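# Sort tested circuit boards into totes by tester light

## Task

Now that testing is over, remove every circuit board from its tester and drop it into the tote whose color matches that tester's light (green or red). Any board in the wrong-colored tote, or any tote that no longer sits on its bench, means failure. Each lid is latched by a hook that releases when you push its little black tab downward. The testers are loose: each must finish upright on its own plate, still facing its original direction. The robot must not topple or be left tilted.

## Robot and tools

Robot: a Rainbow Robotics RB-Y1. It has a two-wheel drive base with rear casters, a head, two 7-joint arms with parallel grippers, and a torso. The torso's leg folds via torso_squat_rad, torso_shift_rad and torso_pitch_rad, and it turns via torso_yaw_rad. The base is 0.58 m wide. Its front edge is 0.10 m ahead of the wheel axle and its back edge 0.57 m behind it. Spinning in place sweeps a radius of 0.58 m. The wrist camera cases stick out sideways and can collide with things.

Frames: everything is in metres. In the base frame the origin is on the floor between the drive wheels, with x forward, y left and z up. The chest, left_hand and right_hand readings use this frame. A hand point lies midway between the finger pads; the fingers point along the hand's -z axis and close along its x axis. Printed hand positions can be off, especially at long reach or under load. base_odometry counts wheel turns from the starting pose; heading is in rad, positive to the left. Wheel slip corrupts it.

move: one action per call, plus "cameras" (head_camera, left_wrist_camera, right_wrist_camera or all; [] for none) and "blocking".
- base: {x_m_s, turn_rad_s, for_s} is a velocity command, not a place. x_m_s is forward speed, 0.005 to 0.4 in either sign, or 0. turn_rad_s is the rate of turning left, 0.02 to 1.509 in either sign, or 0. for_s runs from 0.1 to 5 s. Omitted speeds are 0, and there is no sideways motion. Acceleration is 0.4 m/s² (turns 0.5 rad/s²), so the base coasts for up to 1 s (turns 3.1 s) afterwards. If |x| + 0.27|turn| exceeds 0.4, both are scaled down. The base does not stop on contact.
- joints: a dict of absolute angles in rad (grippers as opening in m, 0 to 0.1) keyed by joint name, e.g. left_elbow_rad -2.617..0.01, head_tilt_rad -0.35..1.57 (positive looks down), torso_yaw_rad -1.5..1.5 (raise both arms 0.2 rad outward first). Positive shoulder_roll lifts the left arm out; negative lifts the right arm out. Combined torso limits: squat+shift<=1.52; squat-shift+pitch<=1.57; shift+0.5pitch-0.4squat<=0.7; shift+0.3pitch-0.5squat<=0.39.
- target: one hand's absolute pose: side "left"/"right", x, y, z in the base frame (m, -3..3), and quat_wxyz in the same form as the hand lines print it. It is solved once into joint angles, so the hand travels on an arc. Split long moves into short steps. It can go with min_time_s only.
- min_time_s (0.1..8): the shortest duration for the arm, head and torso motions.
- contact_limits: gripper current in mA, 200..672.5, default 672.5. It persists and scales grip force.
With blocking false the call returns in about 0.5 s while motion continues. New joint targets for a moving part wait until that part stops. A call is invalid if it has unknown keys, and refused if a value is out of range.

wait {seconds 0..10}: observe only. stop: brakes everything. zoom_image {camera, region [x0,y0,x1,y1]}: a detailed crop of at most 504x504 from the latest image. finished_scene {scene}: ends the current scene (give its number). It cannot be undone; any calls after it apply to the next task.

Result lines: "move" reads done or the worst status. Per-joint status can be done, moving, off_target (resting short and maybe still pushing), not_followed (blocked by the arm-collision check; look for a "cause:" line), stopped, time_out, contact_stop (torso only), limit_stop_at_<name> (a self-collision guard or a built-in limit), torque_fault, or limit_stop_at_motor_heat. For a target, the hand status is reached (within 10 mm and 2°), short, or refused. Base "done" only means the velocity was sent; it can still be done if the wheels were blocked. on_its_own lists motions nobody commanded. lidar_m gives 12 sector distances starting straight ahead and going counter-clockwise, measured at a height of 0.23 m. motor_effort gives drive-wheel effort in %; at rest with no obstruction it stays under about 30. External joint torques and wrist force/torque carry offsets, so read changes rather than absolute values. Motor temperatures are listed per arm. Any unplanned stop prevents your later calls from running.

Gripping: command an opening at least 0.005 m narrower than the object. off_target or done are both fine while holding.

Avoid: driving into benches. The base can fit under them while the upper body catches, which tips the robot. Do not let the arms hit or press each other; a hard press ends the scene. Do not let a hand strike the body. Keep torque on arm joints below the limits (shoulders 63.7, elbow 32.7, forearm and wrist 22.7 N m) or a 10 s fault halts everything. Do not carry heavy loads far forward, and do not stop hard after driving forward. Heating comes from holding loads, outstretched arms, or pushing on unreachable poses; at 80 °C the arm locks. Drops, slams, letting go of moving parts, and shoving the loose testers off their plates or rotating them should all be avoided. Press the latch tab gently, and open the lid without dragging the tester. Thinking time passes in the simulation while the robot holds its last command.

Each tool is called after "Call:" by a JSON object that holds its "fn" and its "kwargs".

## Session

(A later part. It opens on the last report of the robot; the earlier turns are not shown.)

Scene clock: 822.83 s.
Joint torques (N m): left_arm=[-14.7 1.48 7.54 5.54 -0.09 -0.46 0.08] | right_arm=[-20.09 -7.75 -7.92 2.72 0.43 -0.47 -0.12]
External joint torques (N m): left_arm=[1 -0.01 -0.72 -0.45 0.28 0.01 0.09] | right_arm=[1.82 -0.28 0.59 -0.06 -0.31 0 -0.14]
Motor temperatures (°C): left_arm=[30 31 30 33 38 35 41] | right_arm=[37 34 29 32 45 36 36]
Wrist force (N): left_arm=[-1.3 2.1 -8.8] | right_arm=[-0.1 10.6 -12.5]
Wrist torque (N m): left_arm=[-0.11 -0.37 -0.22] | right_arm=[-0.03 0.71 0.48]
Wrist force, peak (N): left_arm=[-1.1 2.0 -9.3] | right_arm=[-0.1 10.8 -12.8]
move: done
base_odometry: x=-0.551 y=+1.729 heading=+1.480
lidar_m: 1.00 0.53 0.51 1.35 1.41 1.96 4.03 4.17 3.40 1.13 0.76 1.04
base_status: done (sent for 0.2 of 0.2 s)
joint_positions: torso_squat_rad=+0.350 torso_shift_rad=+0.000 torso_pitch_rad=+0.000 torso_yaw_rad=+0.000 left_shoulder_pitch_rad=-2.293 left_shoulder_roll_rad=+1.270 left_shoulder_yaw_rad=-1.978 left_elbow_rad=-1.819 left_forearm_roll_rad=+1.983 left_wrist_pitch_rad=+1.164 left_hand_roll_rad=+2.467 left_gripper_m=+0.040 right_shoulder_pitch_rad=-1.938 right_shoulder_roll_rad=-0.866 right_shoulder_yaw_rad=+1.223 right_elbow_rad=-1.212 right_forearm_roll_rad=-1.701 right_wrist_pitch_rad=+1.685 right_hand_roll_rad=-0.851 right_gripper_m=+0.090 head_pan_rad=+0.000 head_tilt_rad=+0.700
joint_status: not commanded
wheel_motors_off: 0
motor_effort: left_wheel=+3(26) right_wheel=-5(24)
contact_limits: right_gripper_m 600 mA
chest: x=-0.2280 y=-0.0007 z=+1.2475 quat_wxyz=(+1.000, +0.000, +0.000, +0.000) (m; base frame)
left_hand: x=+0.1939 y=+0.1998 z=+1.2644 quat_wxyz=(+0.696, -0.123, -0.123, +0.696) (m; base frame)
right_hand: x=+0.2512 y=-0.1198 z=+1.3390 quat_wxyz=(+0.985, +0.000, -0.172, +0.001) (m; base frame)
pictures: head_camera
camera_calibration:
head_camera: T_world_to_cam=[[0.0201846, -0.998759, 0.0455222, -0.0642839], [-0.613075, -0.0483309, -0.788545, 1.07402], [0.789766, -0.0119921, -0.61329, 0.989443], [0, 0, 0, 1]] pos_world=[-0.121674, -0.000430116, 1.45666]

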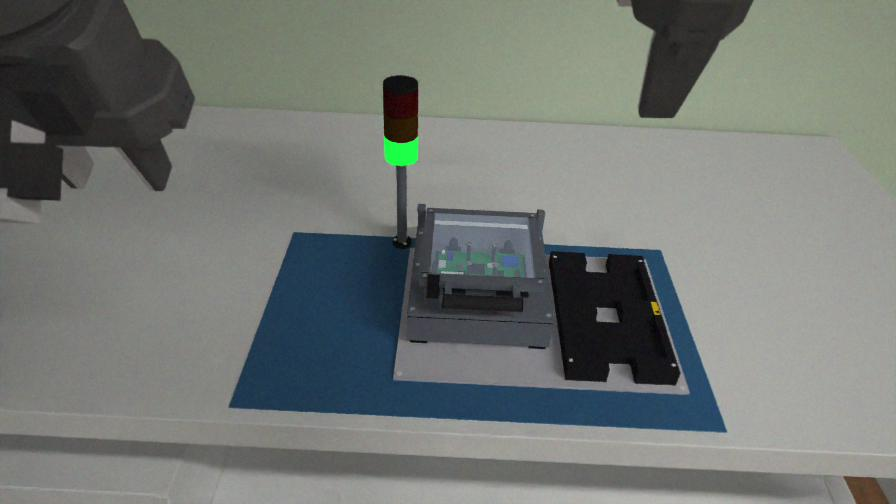

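Call:
{"fn": "move", "kwargs": {"base": {"x_m_s":0.1,"for_s":1.15}, "cameras": []}}

Call:
{"fn": "move", "kwargs": {"joints": {"torso_pitch_rad":0.35,"head_tilt_rad":0.8}, "cameras": ["head_camera"]}}

Call:
{"fn": "zoom_image", "kwargs": {"camera": "head_camera", "region": [300, 150, 700, 480]}}

Scene clock: 835.73 s.
Joint torques (N m): left_arm=[-14.42 1.48 7.57 5.58 -0.07 -0.47 0.11] | right_arm=[-20.06 -7.67 -7.62 2.76 0.42 -0.56 -0.13]
External joint torques (N m): left_arm=[1.28 -0.01 -0.69 -0.42 0.31 0 0.11] | right_arm=[1.85 -0.2 0.89 -0.02 -0.33 -0.09 -0.15]
Motor temperatures (°C): left_arm=[30 31 30 33 38 35 41] | right_arm=[37 34 29 32 45 36 36]
Wrist force (N): left_arm=[-1.7 1.9 -9.0] | right_arm=[0.3 10.7 -12.8]
Wrist torque (N m): left_arm=[-0.08 -0.39 -0.20] | right_arm=[-0.03 0.77 0.50]
Wrist force, peak (N): left_arm=[-1.5 1.9 -9.5] | right_arm=[0.8 11.0 -13.2]
move: done
base_odometry: x=-0.540 y=+1.845 heading=+1.479
lidar_m: 0.88 0.52 0.44 0.98 1.41 1.97 4.14 4.56 3.40 1.14 0.73 0.91
base_status: done (sent for 1.17 of 1.17 s)
joint_positions: torso_squat_rad=+0.350 torso_shift_rad=+0.000 torso_pitch_rad=+0.000 torso_yaw_rad=+0.000 left_shoulder_pitch_rad=-2.293 left_shoulder_roll_rad=+1.270 left_shoulder_yaw_rad=-1.978 left_elbow_rad=-1.819 left_forearm_roll_rad=+1.983 left_wrist_pitch_rad=+1.164 left_hand_roll_rad=+2.467 left_gripper_m=+0.040 right_shoulder_pitch_rad=-1.938 right_shoulder_roll_rad=-0.866 right_shoulder_yaw_rad=+1.223 right_elbow_rad=-1.212 right_forearm_roll_rad=-1.701 right_wrist_pitch_rad=+1.685 right_hand_roll_rad=-0.851 right_gripper_m=+0.090 head_pan_rad=+0.000 head_tilt_rad=+0.700
joint_status: not commanded
wheel_motors_off: 0
motor_effort: left_wheel=-3(24) right_wheel=+1(31)
contact_limits: right_gripper_m 600 mA
chest: x=-0.2279 y=-0.0007 z=+1.2475 quat_wxyz=(+1.000, +0.000, +0.000, +0.000) (m; base frame)
left_hand: x=+0.1940 y=+0.1998 z=+1.2643 quat_wxyz=(+0.696, -0.123, -0.123, +0.696) (m; base frame)
right_hand: x=+0.2513 y=-0.1198 z=+1.3390 quat_wxyz=(+0.985, +0.000, -0.172, +0.001) (m; base frame)
pictures: none
No camera images: "cameras" was empty.

Scene clock: 837.67 s.
Joint torques (N m): left_arm=[-16.03 2.96 8.19 3.38 0.29 -0.05 0.16] | right_arm=[-22.47 -8.33 -8.73 1.03 0.07 0 -0.24]
External joint torques (N m): left_arm=[1.15 -0.27 -0.55 -0.28 0.19 0 0.16] | right_arm=[1.69 -0.15 0.66 0.09 -0.16 0.01 -0.24]
Motor temperatures (°C): left_arm=[30 31 30 33 38 35 41] | right_arm=[37 34 29 32 45 36 36]
Wrist force (N): left_arm=[-1.4 0.1 -9.3] | right_arm=[2.5 10.6 -13.2]
Wrist torque (N m): left_arm=[-0.01 -0.35 -0.21] | right_arm=[-0.01 0.89 0.51]
Wrist force, peak (N): left_arm=[-1.4 -0.2 -9.8] | right_arm=[2.2 10.8 -13.4]
move: done
base_odometry: x=-0.540 y=+1.845 heading=+1.479
lidar_m: 0.88 0.52 0.44 0.98 1.41 1.95 4.14 4.57 3.39 1.14 0.72 0.92
base_status: not commanded
joint_positions: torso_squat_rad=+0.350 torso_shift_rad=+0.000 torso_pitch_rad=+0.350 torso_yaw_rad=+0.000 left_shoulder_pitch_rad=-2.293 left_shoulder_roll_rad=+1.270 left_shoulder_yaw_rad=-1.978 left_elbow_rad=-1.819 left_forearm_roll_rad=+1.983 left_wrist_pitch_rad=+1.164 left_hand_roll_rad=+2.467 left_gripper_m=+0.040 right_shoulder_pitch_rad=-1.939 right_shoulder_roll_rad=-0.866 right_shoulder_yaw_rad=+1.223 right_elbow_rad=-1.212 right_forearm_roll_rad=-1.701 right_wrist_pitch_rad=+1.685 right_hand_roll_rad=-0.851 right_gripper_m=+0.090 head_pan_rad=+0.000 head_tilt_rad=+0.800
joint_status: all done
wheel_motors_off: 0
motor_effort: left_wheel=-2(5) right_wheel=+3(4)
contact_limits: right_gripper_m 600 mA
chest: x=-0.1219 y=-0.0007 z=+1.2287 quat_wxyz=(+0.985, +0.000, +0.174, +0.000) (m; base frame)
left_hand: x=+0.2802 y=+0.1999 z=+1.0999 quat_wxyz=(+0.707, +0.000, +0.000, +0.707) (m; base frame)
right_hand: x=+0.3597 y=-0.1196 z=+1.1504 quat_wxyz=(+1.000, +0.000, +0.003, +0.001) (m; base frame)
pictures: head_camera
camera_calibration:
head_camera: T_world_to_cam=[[0.0382995, -0.99875, 0.0321281, -0.046542], [-0.89504, -0.0485837, -0.443332, 0.654394], [0.444339, -0.0117765, -0.895781, 1.21571], [0, 0, 0, 1]] pos_world=[0.0473056, -0.000374135, 1.38062]

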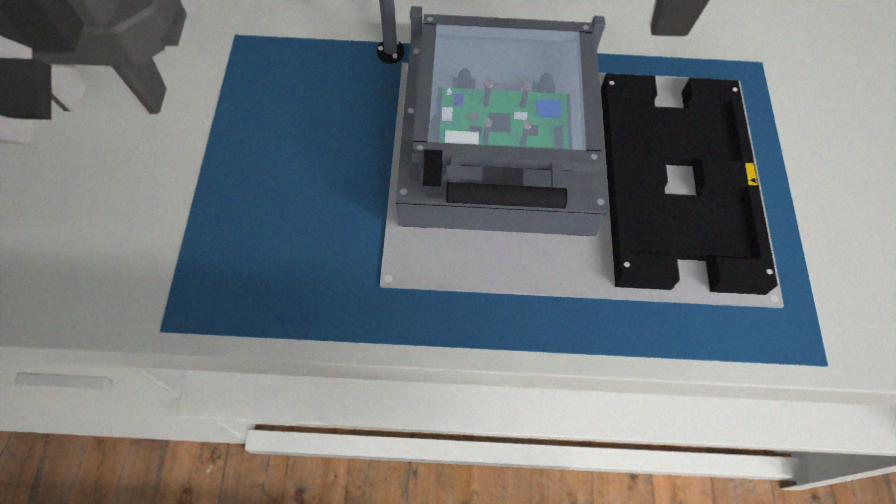

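Scaled by 1.260 from the camera's 896x504 image, which has a finer 1280x720 frame.

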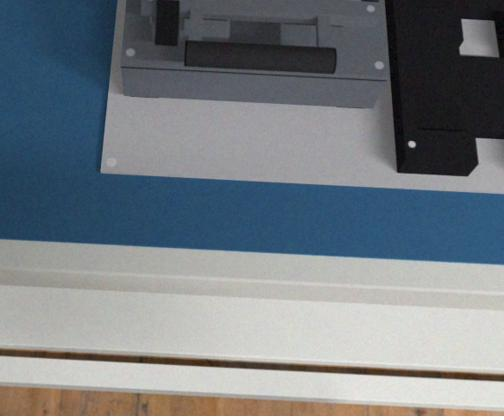

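Call:
{"fn": "move", "kwargs": {"target": {"side":"right","x":0.34,"y":-0.2,"z":1.15,"quat_wxyz":[1,0,0,0]}, "cameras": []}}

Call:
{"fn": "move", "kwargs": {"target": {"side":"left","x":0.300,"y":0.0445,"z":1.05,"quat_wxyz":[0.7071,0,0,0.7071]}}}

Call:
{"fn": "zoom_image", "kwargs": {"camera": "left_wrist_camera", "region": [150, 0, 644, 364]}}

Scene clock: 849.90 s.
Joint torques (N m): left_arm=[-16.07 2.88 8.19 3.39 0.26 -0.11 0.21] | right_arm=[-19.85 -6.47 -10.89 0.62 -0.11 -0.18 0.19]
External joint torques (N m): left_arm=[1.11 -0.35 -0.55 -0.27 0.16 -0.06 0.21] | right_arm=[1.9 1.55 -0.72 -0.61 -0.36 -0.17 0.19]
Motor temperatures (°C): left_arm=[30 31 30 33 38 35 41] | right_arm=[37 34 29 32 45 36 36]
Wrist force (N): left_arm=[-1.4 0.2 -9.4] | right_arm=[2.2 10.9 -13.0]
Wrist torque (N m): left_arm=[-0.02 -0.37 -0.21] | right_arm=[-0.07 0.85 0.50]
Wrist force, peak (N): left_arm=[-1.7 0.1 -9.9] | right_arm=[2.5 11.4 -13.5]
move: done
base_odometry: x=-0.540 y=+1.845 heading=+1.479
lidar_m: 0.88 0.53 0.44 0.98 1.41 1.97 4.14 4.57 3.40 1.13 0.71 0.91
base_status: not commanded
joint_positions: torso_squat_rad=+0.350 torso_shift_rad=+0.000 torso_pitch_rad=+0.350 torso_yaw_rad=+0.000 left_shoulder_pitch_rad=-2.293 left_shoulder_roll_rad=+1.270 left_shoulder_yaw_rad=-1.978 left_elbow_rad=-1.819 left_forearm_roll_rad=+1.983 left_wrist_pitch_rad=+1.164 left_hand_roll_rad=+2.467 left_gripper_m=+0.040 right_shoulder_pitch_rad=-1.854 right_shoulder_roll_rad=-1.129 right_shoulder_yaw_rad=+1.205 right_elbow_rad=-1.430 right_forearm_roll_rad=-1.728 right_wrist_pitch_rad=+1.670 right_hand_roll_rad=-0.799 right_gripper_m=+0.090 head_pan_rad=+0.000 head_tilt_rad=+0.800
joint_status: all done
wheel_motors_off: 0
motor_effort: left_wheel=-4(5) right_wheel=+4(4)
contact_limits: right_gripper_m 600 mA
chest: x=-0.1220 y=-0.0007 z=+1.2287 quat_wxyz=(+0.985, +0.000, +0.174, +0.000) (m; base frame)
left_hand: x=+0.2801 y=+0.1999 z=+1.1000 quat_wxyz=(+0.707, +0.000, +0.000, +0.707) (m; base frame)
right_hand: x=+0.3397 y=-0.1998 z=+1.1502 quat_wxyz=(+1.000, -0.002, +0.002, +0.000) (m; base frame)
right_hand_status: reached (checked arc, planned for 0.6 s): 0 mm and 0.4 deg off.
pictures: none
No camera images: "cameras" was empty.

Scene clock: 851.13 s.
Joint torques (N m): left_arm=[-18.81 7.54 8.8 4.32 0.28 -0.03 0.13] | right_arm=[-19.61 -6.47 -10.67 1.36 -0.06 -0.03 0.19]
External joint torques (N m): left_arm=[2.03 0.11 0.52 0.45 0.18 0.03 0.13] | right_arm=[2.13 1.54 -0.51 0.12 -0.31 -0.02 0.19]
Motor temperatures (°C): left_arm=[30 31 30 33 38 35 41] | right_arm=[37 34 29 32 45 36 36]
Wrist force (N): left_arm=[-1.6 -0.3 -9.5] | right_arm=[2.2 10.5 -12.8]
Wrist torque (N m): left_arm=[0.01 -0.41 -0.21] | right_arm=[-0.03 0.86 0.50]
Wrist force, peak (N): left_arm=[-2.9 -0.1 -9.9] | right_arm=[2.3 10.7 -13.1]
move: done
base_odometry: x=-0.540 y=+1.845 heading=+1.479
lidar_m: 0.87 0.53 0.44 0.98 1.41 1.96 4.14 4.56 3.39 1.13 0.73 0.92
base_status: not commanded
joint_positions: torso_squat_rad=+0.350 torso_shift_rad=+0.000 torso_pitch_rad=+0.350 torso_yaw_rad=+0.000 left_shoulder_pitch_rad=-2.205 left_shoulder_roll_rad=+0.741 left_shoulder_yaw_rad=-1.894 left_elbow_rad=-1.502 left_forearm_roll_rad=+2.015 left_wrist_pitch_rad=+1.093 left_hand_roll_rad=+2.679 left_gripper_m=+0.040 right_shoulder_pitch_rad=-1.854 right_shoulder_roll_rad=-1.129 right_shoulder_yaw_rad=+1.205 right_elbow_rad=-1.431 right_forearm_roll_rad=-1.728 right_wrist_pitch_rad=+1.670 right_hand_roll_rad=-0.799 right_gripper_m=+0.090 head_pan_rad=+0.000 head_tilt_rad=+0.800
joint_status: all done
wheel_motors_off: 0
motor_effort: left_wheel=-3(4) right_wheel=+4(4)
contact_limits: right_gripper_m 600 mA
chest: x=-0.1220 y=-0.0008 z=+1.2287 quat_wxyz=(+0.985, +0.000, +0.174, +0.000) (m; base frame)
left_hand: x=+0.2997 y=+0.0444 z=+1.0501 quat_wxyz=(+0.707, -0.001, +0.000, +0.707) (m; base frame)
left_hand_status: reached (checked arc, planned for 0.9 s): 0 mm and 0.1 deg off.
right_hand: x=+0.3396 y=-0.1998 z=+1.1502 quat_wxyz=(+1.000, -0.002, +0.002, +0.000) (m; base frame)
pictures: head_camera, left_wrist_camera, right_wrist_camera
camera_calibration:
head_camera: T_world_to_cam=[[0.0382622, -0.998752, 0.0321043, -0.0465399], [-0.894982, -0.0485414, -0.443453, 0.654482], [0.444458, -0.0117653, -0.895723, 1.21569], [0, 0, 0, 1]] pos_world=[0.0472071, -0.000409381, 1.38065]
left_wrist_camera: T_world_to_cam=[[-0.0154294, 0.99979, -0.0134912, -0.0269788], [0.871549, 0.020061, 0.489897, -0.742286], [0.490065, -0.00419947, -0.871676, 0.837709], [0, 0, 0, 1]] pos_world=[0.23599, 0.0453821, 1.09349]
right_wrist_camera: T_world_to_cam=[[-0.999704, 0.020687, -0.0128314, 0.360872], [0.0129297, 0.897834, 0.440144, -0.298077], [0.0206257, 0.439847, -0.897836, 1.18525], [0, 0, 0, 1]] pos_world=[0.340173, -0.26117, 1.19999]

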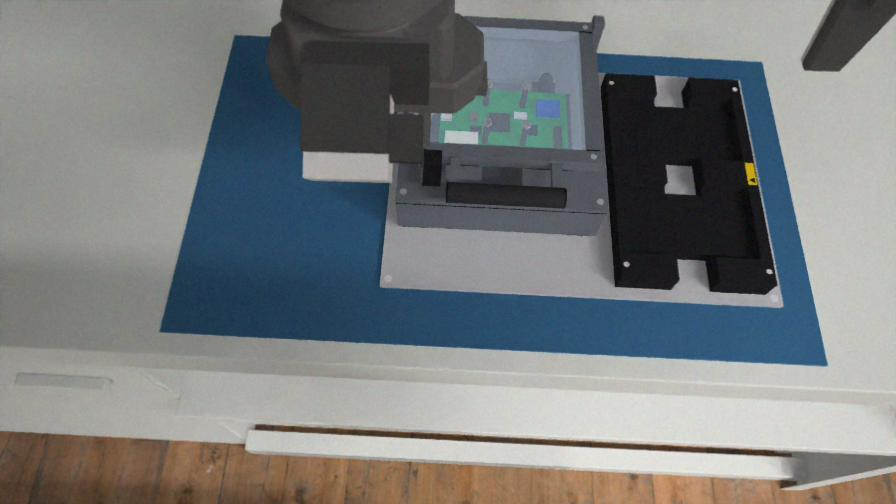

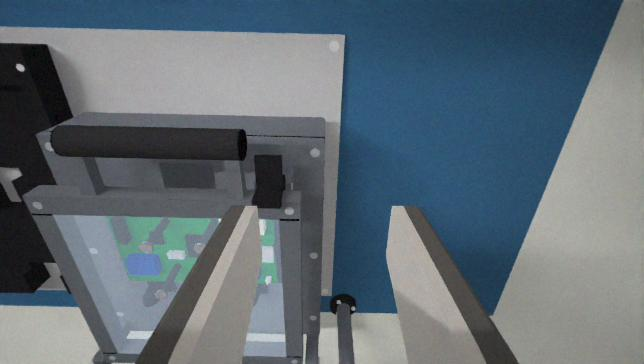

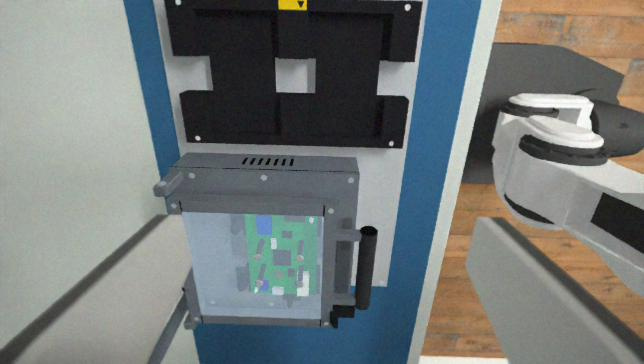

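Scaled by 1.020 from the camera's 644x364 image, which has a finer 920x520 frame.

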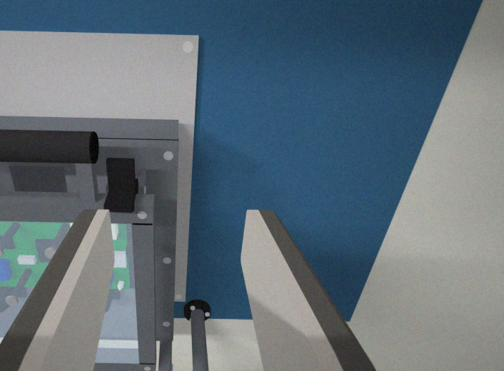

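Call:
{"fn": "move", "kwargs": {"target": {"side":"left","x":0.301,"y":0.039,"z":0.992,"quat_wxyz":[0.7071,0,0,0.7071]}, "cameras": ["left_wrist_camera","head_camera"]}}

Call:
{"fn": "zoom_image", "kwargs": {"camera": "head_camera", "region": [340, 80, 560, 260]}}

Scene clock: 858.47 s.
Joint torques (N m): left_arm=[-20.68 7.15 7.94 4.1 0.37 -0.03 0.31] | right_arm=[-19.8 -6.89 -10.68 1.37 -0.01 -0.13 0.15]
External joint torques (N m): left_arm=[0.59 -0.46 0.02 0.7 0.27 0.03 0.31] | right_arm=[1.95 1.13 -0.52 0.13 -0.26 -0.13 0.15]
Motor temperatures (°C): left_arm=[30 31 30 33 38 35 41] | right_arm=[37 34 29 32 45 36 36]
Wrist force (N): left_arm=[-1.2 -0.2 -9.5] | right_arm=[2.4 10.7 -12.9]
Wrist torque (N m): left_arm=[-0.02 -0.38 -0.23] | right_arm=[-0.05 0.88 0.52]
Wrist force, peak (N): left_arm=[-0.8 -0.4 -11.0] | right_arm=[2.4 10.9 -13.0]
move: done
base_odometry: x=-0.540 y=+1.845 heading=+1.479
lidar_m: 0.88 0.53 0.43 0.97 1.41 1.95 4.15 4.56 3.40 1.13 0.73 0.91
base_status: not commanded
joint_positions: torso_squat_rad=+0.350 torso_shift_rad=+0.000 torso_pitch_rad=+0.350 torso_yaw_rad=+0.000 left_shoulder_pitch_rad=-2.104 left_shoulder_roll_rad=+0.649 left_shoulder_yaw_rad=-1.942 left_elbow_rad=-1.437 left_forearm_roll_rad=+1.959 left_wrist_pitch_rad=+0.992 left_hand_roll_rad=+2.694 left_gripper_m=+0.040 right_shoulder_pitch_rad=-1.854 right_shoulder_roll_rad=-1.129 right_shoulder_yaw_rad=+1.205 right_elbow_rad=-1.431 right_forearm_roll_rad=-1.728 right_wrist_pitch_rad=+1.670 right_hand_roll_rad=-0.799 right_gripper_m=+0.090 head_pan_rad=+0.000 head_tilt_rad=+0.800
joint_status: all done
wheel_motors_off: 0
motor_effort: left_wheel=-3(5) right_wheel=+2(5)
contact_limits: right_gripper_m 600 mA
chest: x=-0.1220 y=-0.0007 z=+1.2287 quat_wxyz=(+0.985, +0.000, +0.174, +0.000) (m; base frame)
left_hand: x=+0.3006 y=+0.0392 z=+0.9922 quat_wxyz=(+0.707, +0.000, +0.000, +0.707) (m; base frame)
left_hand_status: reached (checked arc, planned for 0.4 s): 0 mm and 0.1 deg off.
right_hand: x=+0.3396 y=-0.1997 z=+1.1502 quat_wxyz=(+1.000, -0.002, +0.002, +0.000) (m; base frame)
pictures: head_camera, left_wrist_camera
camera_calibration:
head_camera: T_world_to_cam=[[0.0382816, -0.99875, 0.0321244, -0.0465441], [-0.894996, -0.0485672, -0.443423, 0.654456], [0.444429, -0.0117763, -0.895737, 1.2157], [0, 0, 0, 1]] pos_world=[0.047227, -0.000384478, 1.38064]
left_wrist_camera: T_world_to_cam=[[-0.0153333, 0.999799, -0.0129309, -0.023074], [0.871956, 0.0196996, 0.489187, -0.71399], [0.489344, -0.00377431, -0.872083, 0.787336], [0, 0, 0, 1]] pos_world=[0.236936, 0.0401064, 1.0356]

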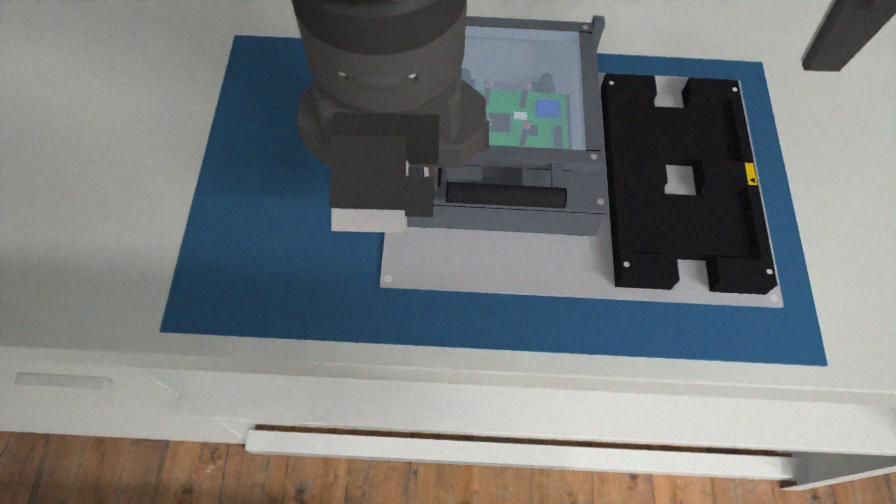

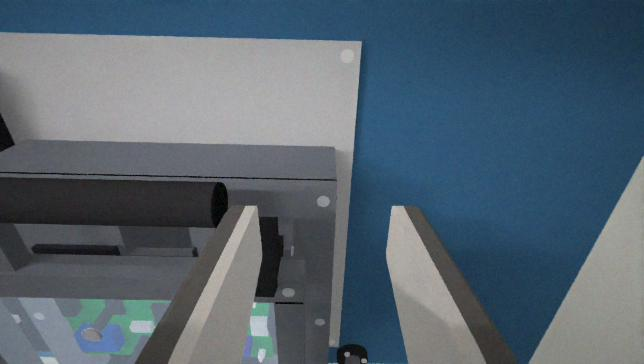

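Scaled by 2.291 from the camera's 896x504 image, which has a finer 1280x720 frame.

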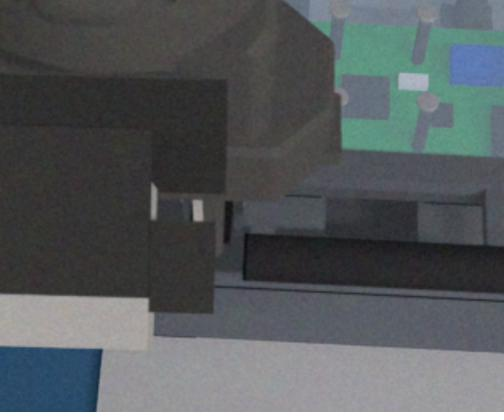

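Call:
{"fn": "move", "kwargs": {"target": {"side":"left","x":0.302,"y":0.0415,"z":0.982,"quat_wxyz":[0.7071,0,0,0.7071]}, "cameras": []}}

Call:
{"fn": "move", "kwargs": {"target": {"side":"left","x":0.302,"y":0.0415,"z":0.974,"quat_wxyz":[0.7071,0,0,0.7071]}, "cameras": ["left_wrist_camera","head_camera"]}}

Scene clock: 866.53 s.
Joint torques (N m): left_arm=[-20.26 6.49 7.29 3.89 0.37 -0.2 0.12] | right_arm=[-19.7 -6.87 -10.38 1.38 -0.06 -0.09 0.2]
External joint torques (N m): left_arm=[1.08 -1.1 -0.56 0.57 0.28 -0.14 0.12] | right_arm=[2.04 1.14 -0.22 0.14 -0.31 -0.09 0.2]
Motor temperatures (°C): left_arm=[30 32 30 33 38 35 41] | right_arm=[37 34 29 32 45 36 36]
Wrist force (N): left_arm=[-1.5 0.2 -9.6] | right_arm=[2.4 10.4 -12.9]
Wrist torque (N m): left_arm=[-0.06 -0.42 -0.21] | right_arm=[0.00 0.86 0.50]
Wrist force, peak (N): left_arm=[-1.4 -0.1 -10.5] | right_arm=[2.3 10.8 -13.2]
move: done
base_odometry: x=-0.540 y=+1.845 heading=+1.479
lidar_m: 0.88 0.53 0.44 0.98 1.41 1.96 4.15 4.57 3.40 1.14 0.73 0.91
base_status: not commanded
joint_positions: torso_squat_rad=+0.350 torso_shift_rad=+0.000 torso_pitch_rad=+0.350 torso_yaw_rad=+0.000 left_shoulder_pitch_rad=-2.083 left_shoulder_roll_rad=+0.641 left_shoulder_yaw_rad=-1.951 left_elbow_rad=-1.423 left_forearm_roll_rad=+1.950 left_wrist_pitch_rad=+0.977 left_hand_roll_rad=+2.687 left_gripper_m=+0.040 right_shoulder_pitch_rad=-1.854 right_shoulder_roll_rad=-1.129 right_shoulder_yaw_rad=+1.205 right_elbow_rad=-1.431 right_forearm_roll_rad=-1.728 right_wrist_pitch_rad=+1.670 right_hand_roll_rad=-0.799 right_gripper_m=+0.090 head_pan_rad=+0.000 head_tilt_rad=+0.800
joint_status: all done
wheel_motors_off: 0
motor_effort: left_wheel=-2(4) right_wheel=+2(5)
contact_limits: right_gripper_m 600 mA
chest: x=-0.1220 y=-0.0007 z=+1.2287 quat_wxyz=(+0.985, +0.000, +0.174, +0.000) (m; base frame)
left_hand: x=+0.3017 y=+0.0416 z=+0.9823 quat_wxyz=(+0.707, +0.000, +0.000, +0.707) (m; base frame)
left_hand_status: reached (checked arc, planned for 0.2 s): 0 mm and 0.0 deg off.
right_hand: x=+0.3396 y=-0.1997 z=+1.1502 quat_wxyz=(+1.000, -0.002, +0.002, +0.000) (m; base frame)
pictures: none
No camera images: "cameras" was empty.

Scene clock: 867.07 s.
Joint torques (N m): left_arm=[-18.4 5.82 6.47 3.87 0.09 -0.17 0] | right_arm=[-19.72 -6.89 -10.44 1.42 -0.03 -0.06 0.2]
External joint torques (N m): left_arm=[2.98 -1.76 -1.32 0.6 -0.01 -0.11 0] | right_arm=[2.03 1.13 -0.28 0.19 -0.28 -0.06 0.2]
Motor temperatures (°C): left_arm=[30 32 30 33 38 35 41] | right_arm=[37 34 29 32 45 36 36]
Wrist force (N): left_arm=[-2.0 1.1 -2.6] | right_arm=[2.5 10.5 -12.7]
Wrist torque (N m): left_arm=[-0.04 -0.19 -0.25] | right_arm=[-0.02 0.89 0.52]
Wrist force, peak (N): left_arm=[-1.6 0.0 -9.6] | right_arm=[2.6 10.8 -13.0]
move: done
base_odometry: x=-0.540 y=+1.845 heading=+1.479
lidar_m: 0.88 0.52 0.44 0.98 1.41 1.97 4.14 4.56 3.40 1.13 0.72 0.92
base_status: not commanded
joint_positions: torso_squat_rad=+0.350 torso_shift_rad=+0.000 torso_pitch_rad=+0.350 torso_yaw_rad=+0.000 left_shoulder_pitch_rad=-2.068 left_shoulder_roll_rad=+0.629 left_shoulder_yaw_rad=-1.956 left_elbow_rad=-1.410 left_forearm_roll_rad=+1.942 left_wrist_pitch_rad=+0.965 left_hand_roll_rad=+2.687 left_gripper_m=+0.040 right_shoulder_pitch_rad=-1.854 right_shoulder_roll_rad=-1.129 right_shoulder_yaw_rad=+1.205 right_elbow_rad=-1.431 right_forearm_roll_rad=-1.728 right_wrist_pitch_rad=+1.670 right_hand_roll_rad=-0.799 right_gripper_m=+0.090 head_pan_rad=+0.000 head_tilt_rad=+0.800
joint_status: all done
wheel_motors_off: 0
motor_effort: left_wheel=-4(4) right_wheel=+3(4)
contact_limits: right_gripper_m 600 mA
chest: x=-0.1220 y=-0.0007 z=+1.2288 quat_wxyz=(+0.985, +0.000, +0.174, +0.000) (m; base frame)
left_hand: x=+0.3020 y=+0.0414 z=+0.9745 quat_wxyz=(+0.707, +0.000, +0.000, +0.707) (m; base frame)
left_hand_status: reached (checked arc, planned for 0.1 s): 1 mm and 0.0 deg off.
right_hand: x=+0.3396 y=-0.1997 z=+1.1503 quat_wxyz=(+1.000, -0.002, +0.002, +0.000) (m; base frame)
pictures: head_camera, left_wrist_camera
camera_calibration:
head_camera: T_world_to_cam=[[0.0382969, -0.998749, 0.0321514, -0.0465567], [-0.89493, -0.0485947, -0.443552, 0.654559], [0.444559, -0.0117866, -0.895672, 1.21568], [0, 0, 0, 1]] pos_world=[0.0471251, -0.00036169, 1.38068]
left_wrist_camera: T_world_to_cam=[[-0.0153511, 0.999798, -0.0129503, -0.0255233], [0.872055, 0.0197239, 0.48901, -0.706436], [0.489167, -0.00378651, -0.872182, 0.771458], [0, 0, 0, 1]] pos_world=[0.238287, 0.042373, 1.01798]

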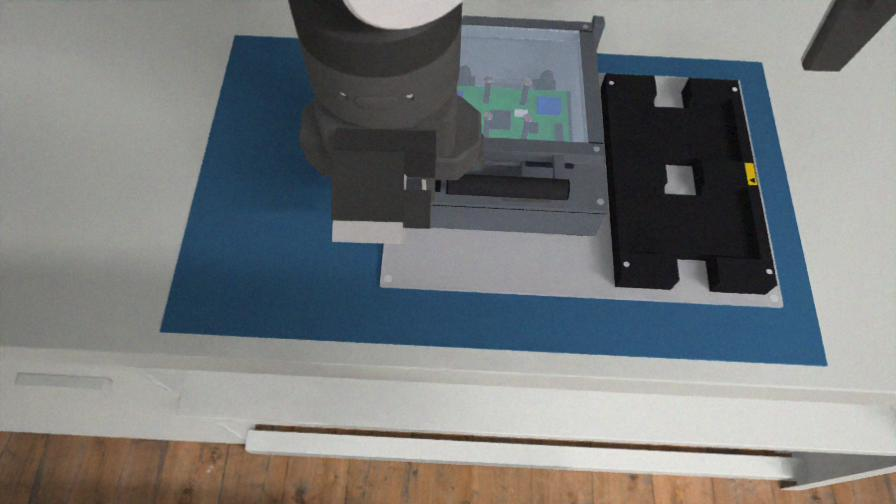

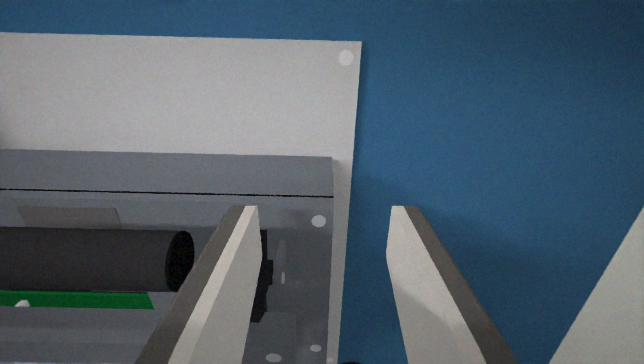

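Call:
{"fn": "move", "kwargs": {"target": {"side":"left","x":0.300,"y":0.0415,"z":1.04,"quat_wxyz":[0.7071,0,0,0.7071]}, "cameras": []}}

Call:
{"fn": "move", "kwargs": {"target": {"side":"left","x":0.28,"y":0.22,"z":1.1,"quat_wxyz":[0.7071,0,0,0.7071]}, "cameras": []}}

Call:
{"fn": "move", "kwargs": {"target": {"side":"right","x":0.245,"y":-0.043,"z":1.09,"quat_wxyz":[0.9763,0,-0.2164,0]}}}

Call:
{"fn": "move", "kwargs": {"joints": {"right_gripper_m":0.03}, "contact_limits": {"right_gripper_m":300}, "cameras": ["right_wrist_camera"]}}

Scene clock: 876.70 s.
Joint torques (N m): left_arm=[-18.71 7.52 7.81 3.09 0.27 0.02 -0.09] | right_arm=[-19.92 -7.09 -10.05 1.39 0.07 -0.04 0.23]
External joint torques (N m): left_arm=[2.26 -0.03 -0.38 -0.75 0.17 0.08 -0.09] | right_arm=[1.82 0.93 0.11 0.15 -0.18 -0.04 0.23]
Motor temperatures (°C): left_arm=[30 32 30 33 38 35 41] | right_arm=[37 34 29 32 45 36 36]
Wrist force (N): left_arm=[-1.7 -0.1 -9.3] | right_arm=[2.4 10.5 -12.8]
Wrist torque (N m): left_arm=[-0.03 -0.42 -0.22] | right_arm=[-0.04 0.88 0.51]
Wrist force, peak (N): left_arm=[-1.1 0.2 -10.6] | right_arm=[2.4 10.9 -13.1]
move: done
base_odometry: x=-0.540 y=+1.845 heading=+1.479
lidar_m: 0.87 0.53 0.44 0.98 1.41 1.95 4.15 4.57 3.40 1.14 0.72 0.91
base_status: not commanded
joint_positions: torso_squat_rad=+0.350 torso_shift_rad=+0.000 torso_pitch_rad=+0.350 torso_yaw_rad=+0.000 left_shoulder_pitch_rad=-2.191 left_shoulder_roll_rad=+0.716 left_shoulder_yaw_rad=-1.907 left_elbow_rad=-1.485 left_forearm_roll_rad=+2.013 left_wrist_pitch_rad=+1.074 left_hand_roll_rad=+2.680 left_gripper_m=+0.040 right_shoulder_pitch_rad=-1.854 right_shoulder_roll_rad=-1.129 right_shoulder_yaw_rad=+1.205 right_elbow_rad=-1.431 right_forearm_roll_rad=-1.728 right_wrist_pitch_rad=+1.670 right_hand_roll_rad=-0.799 right_gripper_m=+0.090 head_pan_rad=+0.000 head_tilt_rad=+0.800
joint_status: all done
wheel_motors_off: 0
motor_effort: left_wheel=-3(5) right_wheel=+4(6)
contact_limits: right_gripper_m 600 mA
chest: x=-0.1220 y=-0.0007 z=+1.2287 quat_wxyz=(+0.985, +0.000, +0.174, +0.000) (m; base frame)
left_hand: x=+0.3002 y=+0.0413 z=+1.0399 quat_wxyz=(+0.707, +0.000, +0.000, +0.707) (m; base frame)
left_hand_status: reached (checked arc, planned for 0.4 s): 0 mm and 0.0 deg off.
right_hand: x=+0.3396 y=-0.1997 z=+1.1502 quat_wxyz=(+1.000, -0.002, +0.002, +0.000) (m; base frame)
pictures: none
No camera images: "cameras" was empty.

Scene clock: 878.03 s.
Joint torques (N m): left_arm=[-16.51 2.57 7.89 2.99 0.33 -0.01 0.13] | right_arm=[-19.98 -7 -10.25 1.31 0.06 -0.11 0.13]
External joint torques (N m): left_arm=[0.29 -0.15 -0.84 -0.66 0.23 0.04 0.13] | right_arm=[1.77 1.01 -0.09 0.07 -0.19 -0.11 0.13]
Motor temperatures (°C): left_arm=[30 32 30 33 38 35 41] | right_arm=[37 34 29 32 45 36 36]
Wrist force (N): left_arm=[-1.5 -0.2 -9.6] | right_arm=[2.2 10.6 -12.9]
Wrist torque (N m): left_arm=[0.02 -0.37 -0.18] | right_arm=[-0.04 0.83 0.53]
Wrist force, peak (N): left_arm=[-3.1 0.2 -9.9] | right_arm=[2.3 10.7 -13.1]
move: done
base_odometry: x=-0.540 y=+1.845 heading=+1.479
lidar_m: 0.88 0.53 0.45 0.97 1.42 1.96 4.15 4.57 3.39 1.13 0.72 0.91
base_status: not commanded
joint_positions: torso_squat_rad=+0.350 torso_shift_rad=+0.000 torso_pitch_rad=+0.350 torso_yaw_rad=+0.000 left_shoulder_pitch_rad=-2.300 left_shoulder_roll_rad=+1.318 left_shoulder_yaw_rad=-2.009 left_elbow_rad=-1.822 left_forearm_roll_rad=+1.981 left_wrist_pitch_rad=+1.163 left_hand_roll_rad=+2.417 left_gripper_m=+0.040 right_shoulder_pitch_rad=-1.854 right_shoulder_roll_rad=-1.129 right_shoulder_yaw_rad=+1.205 right_elbow_rad=-1.431 right_forearm_roll_rad=-1.728 right_wrist_pitch_rad=+1.670 right_hand_roll_rad=-0.799 right_gripper_m=+0.090 head_pan_rad=+0.000 head_tilt_rad=+0.800
joint_status: all done
wheel_motors_off: 0
motor_effort: left_wheel=-3(5) right_wheel=+3(5)
contact_limits: right_gripper_m 600 mA
chest: x=-0.1220 y=-0.0007 z=+1.2287 quat_wxyz=(+0.985, +0.000, +0.174, +0.000) (m; base frame)
left_hand: x=+0.2800 y=+0.2199 z=+1.0997 quat_wxyz=(+0.707, +0.000, +0.000, +0.707) (m; base frame)
left_hand_status: reached (checked arc, planned for 0.9 s): 0 mm and 0.0 deg off.
right_hand: x=+0.3396 y=-0.1996 z=+1.1502 quat_wxyz=(+1.000, -0.002, +0.002, +0.000) (m; base frame)
pictures: none
No camera images: "cameras" was empty.

Scene clock: 879.53 s.
Joint torques (N m): left_arm=[-16.07 2.47 7.87 3.09 0.36 0 0.11] | right_arm=[-17.65 -5.72 -9.05 1.05 0.6 0.2 0.41]
External joint torques (N m): left_arm=[0.73 -0.24 -0.86 -0.56 0.26 0.05 0.11] | right_arm=[0.74 0.46 1.11 0.32 -0.42 -0.02 0.38]
Motor temperatures (°C): left_arm=[30 32 30 33 38 35 41] | right_arm=[37 34 29 32 45 36 36]
Wrist force (N): left_arm=[-1.7 0.0 -9.5] | right_arm=[-0.4 10.4 -12.6]
Wrist torque (N m): left_arm=[-0.01 -0.36 -0.17] | right_arm=[0.00 0.70 0.51]
Wrist force, peak (N): left_arm=[-1.6 -0.4 -9.7] | right_arm=[1.6 11.7 -12.9]
move: done
base_odometry: x=-0.540 y=+1.845 heading=+1.479
lidar_m: 0.88 0.53 0.44 0.98 1.40 1.96 4.14 4.57 3.40 1.14 0.73 0.91
base_status: not commanded
joint_positions: torso_squat_rad=+0.350 torso_shift_rad=+0.000 torso_pitch_rad=+0.350 torso_yaw_rad=+0.000 left_shoulder_pitch_rad=-2.300 left_shoulder_roll_rad=+1.318 left_shoulder_yaw_rad=-2.009 left_elbow_rad=-1.822 left_forearm_roll_rad=+1.981 left_wrist_pitch_rad=+1.163 left_hand_roll_rad=+2.417 left_gripper_m=+0.040 right_shoulder_pitch_rad=-1.888 right_shoulder_roll_rad=-0.877 right_shoulder_yaw_rad=+1.351 right_elbow_rad=-2.185 right_forearm_roll_rad=-1.190 right_wrist_pitch_rad=+1.531 right_hand_roll_rad=-1.822 right_gripper_m=+0.090 head_pan_rad=+0.000 head_tilt_rad=+0.800
joint_status: all done
wheel_motors_off: 0
motor_effort: left_wheel=-3(5) right_wheel=+4(5)
contact_limits: right_gripper_m 600 mA
chest: x=-0.1220 y=-0.0007 z=+1.2287 quat_wxyz=(+0.985, +0.000, +0.174, +0.000) (m; base frame)
left_hand: x=+0.2800 y=+0.2198 z=+1.0997 quat_wxyz=(+0.707, +0.000, +0.000, +0.707) (m; base frame)
right_hand: x=+0.2450 y=-0.0430 z=+1.0901 quat_wxyz=(+0.976, +0.000, -0.216, +0.000) (m; base frame)
right_hand_status: reached (checked arc, planned for 1.1 s): 0 mm and 0.0 deg off.
pictures: head_camera, left_wrist_camera, right_wrist_camera
camera_calibration:
head_camera: T_world_to_cam=[[0.0382902, -0.99875, 0.0321291, -0.0465434], [-0.894983, -0.0485774, -0.443448, 0.654485], [0.444455, -0.0117752, -0.895724, 1.21569], [0, 0, 0, 1]] pos_world=[0.0472156, -0.000377065, 1.38065]
left_wrist_camera: T_world_to_cam=[[-0.0157246, 0.9998, -0.0123279, -0.203143], [0.872222, 0.0197441, 0.488711, -0.751743], [0.488857, -0.00306785, -0.872358, 0.892161], [0, 0, 0, 1]] pos_world=[0.216353, 0.220682, 1.14317]
right_wrist_camera: T_world_to_cam=[[-0.898772, 0.0203552, -0.437944, 0.700986], [-0.178221, 0.895697, 0.407386, -0.328708], [0.400557, 0.444198, -0.8014, 0.866263], [0, 0, 0, 1]] pos_world=[0.224456, -0.104638, 1.13513]

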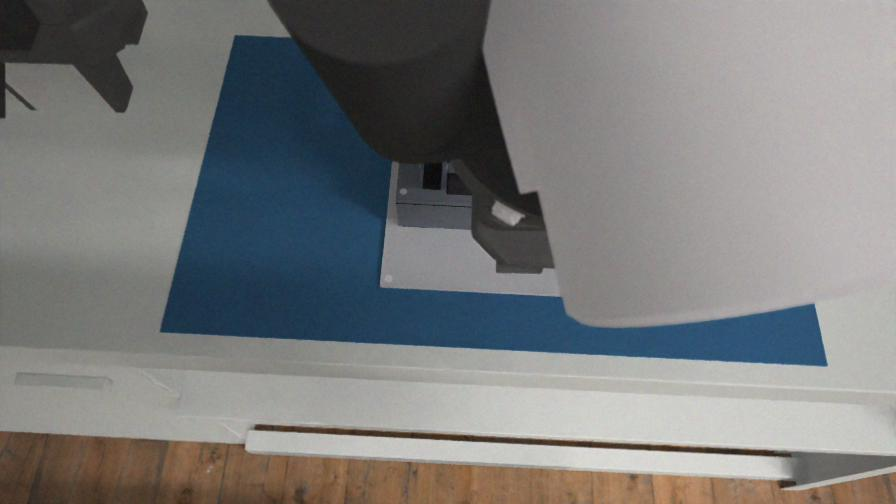

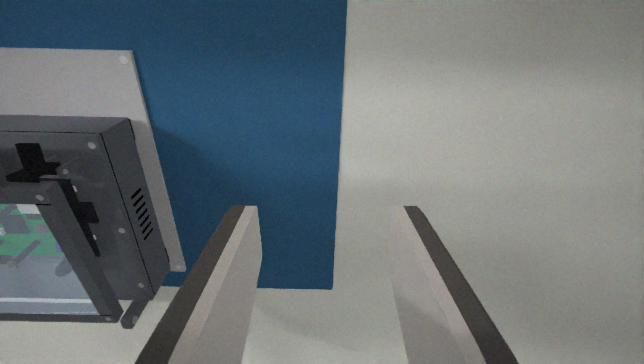

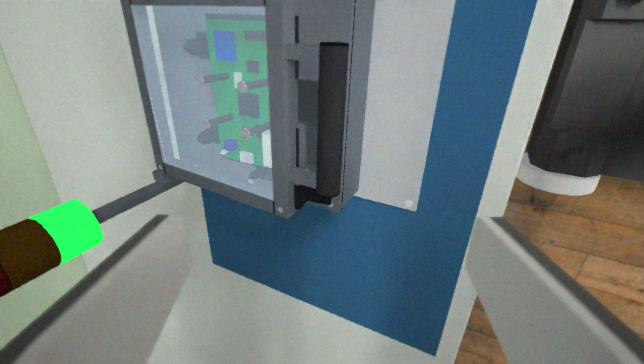

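Scene clock: 880.73 s.
Joint torques (N m): left_arm=[-16.16 2.28 8.09 3.06 0.33 -0.07 0.18] | right_arm=[-17.52 -5.93 -8.9 1.04 0.69 0.29 0.33]
External joint torques (N m): left_arm=[0.64 -0.43 -0.65 -0.59 0.23 -0.02 0.18] | right_arm=[0.87 0.24 1.26 0.32 -0.33 0.07 0.31]
Motor temperatures (°C): left_arm=[30 32 30 33 38 35 41] | right_arm=[36 34 29 32 45 36 36]
Wrist force (N): left_arm=[-1.6 0.1 -9.5] | right_arm=[-0.4 10.5 -12.6]
Wrist torque (N m): left_arm=[-0.02 -0.36 -0.18] | right_arm=[-0.02 0.70 0.51]
Wrist force, peak (N): left_arm=[-1.6 0.0 -9.7] | right_arm=[-0.3 10.3 -13.1]
move: done
base_odometry: x=-0.540 y=+1.845 heading=+1.479
lidar_m: 0.88 0.53 0.44 0.98 1.41 1.96 4.14 4.57 3.39 1.13 0.72 0.91
base_status: not commanded
joint_positions: torso_squat_rad=+0.350 torso_shift_rad=+0.000 torso_pitch_rad=+0.350 torso_yaw_rad=+0.000 left_shoulder_pitch_rad=-2.300 left_shoulder_roll_rad=+1.318 left_shoulder_yaw_rad=-2.009 left_elbow_rad=-1.822 left_forearm_roll_rad=+1.981 left_wrist_pitch_rad=+1.163 left_hand_roll_rad=+2.417 left_gripper_m=+0.040 right_shoulder_pitch_rad=-1.888 right_shoulder_roll_rad=-0.877 right_shoulder_yaw_rad=+1.351 right_elbow_rad=-2.185 right_forearm_roll_rad=-1.190 right_wrist_pitch_rad=+1.531 right_hand_roll_rad=-1.822 right_gripper_m=+0.030 head_pan_rad=+0.000 head_tilt_rad=+0.800
joint_status: all done
wheel_motors_off: 0
motor_effort: left_wheel=-4(5) right_wheel=+4(5)
contact_limits: right_gripper_m 300 mA
chest: x=-0.1220 y=-0.0007 z=+1.2287 quat_wxyz=(+0.985, +0.000, +0.174, +0.000) (m; base frame)
left_hand: x=+0.2800 y=+0.2198 z=+1.0997 quat_wxyz=(+0.707, +0.000, +0.000, +0.707) (m; base frame)
right_hand: x=+0.2450 y=-0.0430 z=+1.0901 quat_wxyz=(+0.976, +0.000, -0.216, +0.000) (m; base frame)
pictures: right_wrist_camera
camera_calibration:
right_wrist_camera: T_world_to_cam=[[-0.898772, 0.0203538, -0.437943, 0.700986], [-0.178223, 0.895696, 0.407387, -0.328708], [0.400556, 0.4442, -0.801399, 0.866263], [0, 0, 0, 1]] pos_world=[0.224456, -0.10464, 1.13513]

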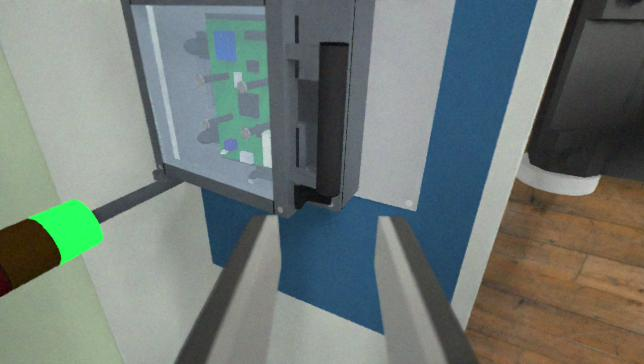

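Call:
{"fn": "move", "kwargs": {"target": {"side":"right","x":0.27,"y":-0.0485,"z":1.007,"quat_wxyz":[0.9763,0,-0.2164,0]}, "cameras": ["right_wrist_camera"]}}

Call:
{"fn": "move", "kwargs": {"target": {"side":"right","x":0.284,"y":-0.0485,"z":0.975,"quat_wxyz":[0.9763,0,-0.2164,0]}, "cameras": ["right_wrist_camera","head_camera"]}}

Scene clock: 887.90 s.
Joint torques (N m): left_arm=[-16.06 2.28 8.12 3.27 0.26 -0.11 0.21] | right_arm=[-18.88 -4.85 -10.35 -0.32 0.47 0.25 0.19]
External joint torques (N m): left_arm=[0.74 -0.44 -0.62 -0.38 0.17 -0.06 0.21] | right_arm=[0.39 1.45 -0.06 0.56 -0.54 0.06 0.17]
Motor temperatures (°C): left_arm=[30 31 30 33 38 35 41] | right_arm=[36 34 29 32 45 36 36]
Wrist force (N): left_arm=[-1.6 -0.1 -9.5] | right_arm=[-0.3 10.6 -12.3]
Wrist torque (N m): left_arm=[-0.02 -0.37 -0.20] | right_arm=[-0.04 0.71 0.48]
Wrist force, peak (N): left_arm=[-1.5 0.0 -9.8] | right_arm=[-0.7 11.1 -13.3]
move: done
base_odometry: x=-0.540 y=+1.845 heading=+1.479
lidar_m: 0.88 0.53 0.44 0.97 1.41 1.96 4.15 4.57 3.39 1.13 0.72 0.91
base_status: not commanded
joint_positions: torso_squat_rad=+0.350 torso_shift_rad=+0.000 torso_pitch_rad=+0.350 torso_yaw_rad=+0.000 left_shoulder_pitch_rad=-2.300 left_shoulder_roll_rad=+1.318 left_shoulder_yaw_rad=-2.009 left_elbow_rad=-1.822 left_forearm_roll_rad=+1.981 left_wrist_pitch_rad=+1.163 left_hand_roll_rad=+2.417 left_gripper_m=+0.040 right_shoulder_pitch_rad=-1.731 right_shoulder_roll_rad=-0.817 right_shoulder_yaw_rad=+1.491 right_elbow_rad=-2.050 right_forearm_roll_rad=-0.957 right_wrist_pitch_rad=+1.391 right_hand_roll_rad=-1.788 right_gripper_m=+0.030 head_pan_rad=+0.000 head_tilt_rad=+0.800
joint_status: all done
wheel_motors_off: 0
motor_effort: left_wheel=-3(5) right_wheel=+6(6)
contact_limits: right_gripper_m 300 mA
chest: x=-0.1220 y=-0.0007 z=+1.2287 quat_wxyz=(+0.985, +0.000, +0.174, +0.000) (m; base frame)
left_hand: x=+0.2800 y=+0.2198 z=+1.0997 quat_wxyz=(+0.707, +0.000, +0.000, +0.707) (m; base frame)
right_hand: x=+0.2700 y=-0.0487 z=+1.0071 quat_wxyz=(+0.976, +0.000, -0.216, +0.000) (m; base frame)
right_hand_status: reached (checked arc, planned for 0.5 s): 0 mm and 0.0 deg off.
pictures: right_wrist_camera
camera_calibration:
right_wrist_camera: T_world_to_cam=[[-0.898772, 0.0205183, -0.437936, 0.687153], [-0.177849, 0.895958, 0.406975, -0.285015], [0.400723, 0.443664, -0.801613, 0.792359], [0, 0, 0, 1]] pos_world=[0.249388, -0.110279, 1.05209]

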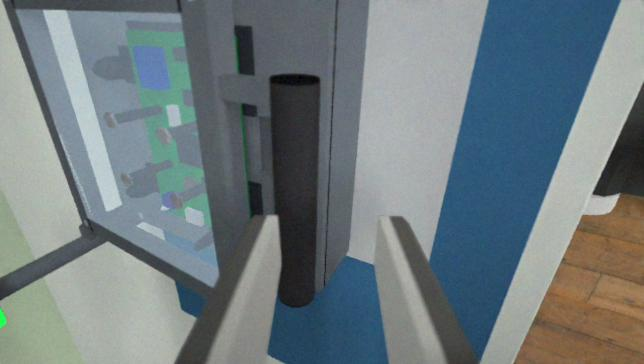

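Scene clock: 888.60 s.
Joint torques (N m): left_arm=[-15.84 2.4 7.78 3.39 0.35 -0.08 0.16] | right_arm=[-13.88 -0.8 -7.15 -3.66 -1.7 -1.39 0.27]
External joint torques (N m): left_arm=[0.96 -0.31 -0.96 -0.26 0.26 -0.03 0.16] | right_arm=[5.91 5.55 3.13 -2.46 -2.72 -1.56 0.25]
Motor temperatures (°C): left_arm=[30 31 30 33 38 35 41] | right_arm=[36 34 29 32 45 36 36]
Wrist force (N): left_arm=[-1.8 0.1 -9.4] | right_arm=[11.4 6.7 -9.3]
Wrist torque (N m): left_arm=[-0.01 -0.38 -0.18] | right_arm=[-0.14 0.39 0.31]
Wrist force, peak (N): left_arm=[-1.3 -0.2 -9.7] | right_arm=[11.6 5.9 -10.2]
move: done
base_odometry: x=-0.540 y=+1.845 heading=+1.479
lidar_m: 0.88 0.52 0.44 0.98 1.40 1.96 4.15 4.56 3.40 1.14 0.72 0.91
base_status: not commanded
joint_positions: torso_squat_rad=+0.350 torso_shift_rad=+0.000 torso_pitch_rad=+0.350 torso_yaw_rad=+0.000 left_shoulder_pitch_rad=-2.300 left_shoulder_roll_rad=+1.318 left_shoulder_yaw_rad=-2.009 left_elbow_rad=-1.822 left_forearm_roll_rad=+1.981 left_wrist_pitch_rad=+1.163 left_hand_roll_rad=+2.417 left_gripper_m=+0.040 right_shoulder_pitch_rad=-1.678 right_shoulder_roll_rad=-0.779 right_shoulder_yaw_rad=+1.530 right_elbow_rad=-1.948 right_forearm_roll_rad=-0.890 right_wrist_pitch_rad=+1.323 right_hand_roll_rad=-1.758 right_gripper_m=+0.030 head_pan_rad=+0.000 head_tilt_rad=+0.800
joint_status: all done
wheel_motors_off: 0
motor_effort: left_wheel=-4(6) right_wheel=+3(4)
contact_limits: right_gripper_m 300 mA
chest: x=-0.1220 y=-0.0008 z=+1.2287 quat_wxyz=(+0.985, +0.000, +0.174, +0.000) (m; base frame)
left_hand: x=+0.2800 y=+0.2198 z=+1.0998 quat_wxyz=(+0.707, +0.000, +0.000, +0.707) (m; base frame)
right_hand: x=+0.2850 y=-0.0489 z=+0.9761 quat_wxyz=(+0.976, +0.000, -0.218, -0.001) (m; base frame)
right_hand_status: reached (checked arc, planned for 0.4 s): 2 mm and 0.2 deg off.
pictures: head_camera, right_wrist_camera
camera_calibration:
head_camera: T_world_to_cam=[[0.0382685, -0.998752, 0.0320998, -0.0465355], [-0.894943, -0.048546, -0.443531, 0.654552], [0.444536, -0.0117542, -0.895684, 1.21568], [0, 0, 0, 1]] pos_world=[0.0471555, -0.000412144, 1.38067]
right_wrist_camera: T_world_to_cam=[[-0.897438, 0.0218321, -0.4406, 0.689397], [-0.177828, 0.896126, 0.406614, -0.269132], [0.403711, 0.443262, -0.800335, 0.759492], [0, 0, 0, 1]] pos_world=[0.264216, -0.110529, 1.02103]

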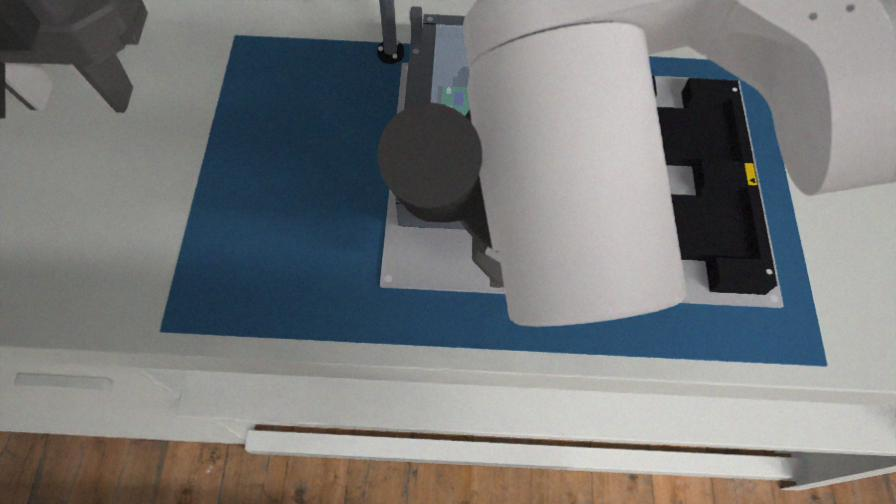

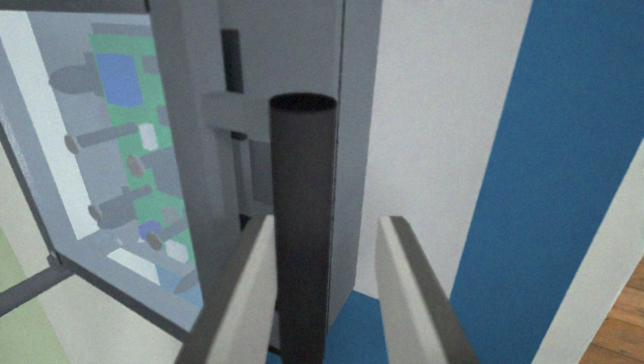

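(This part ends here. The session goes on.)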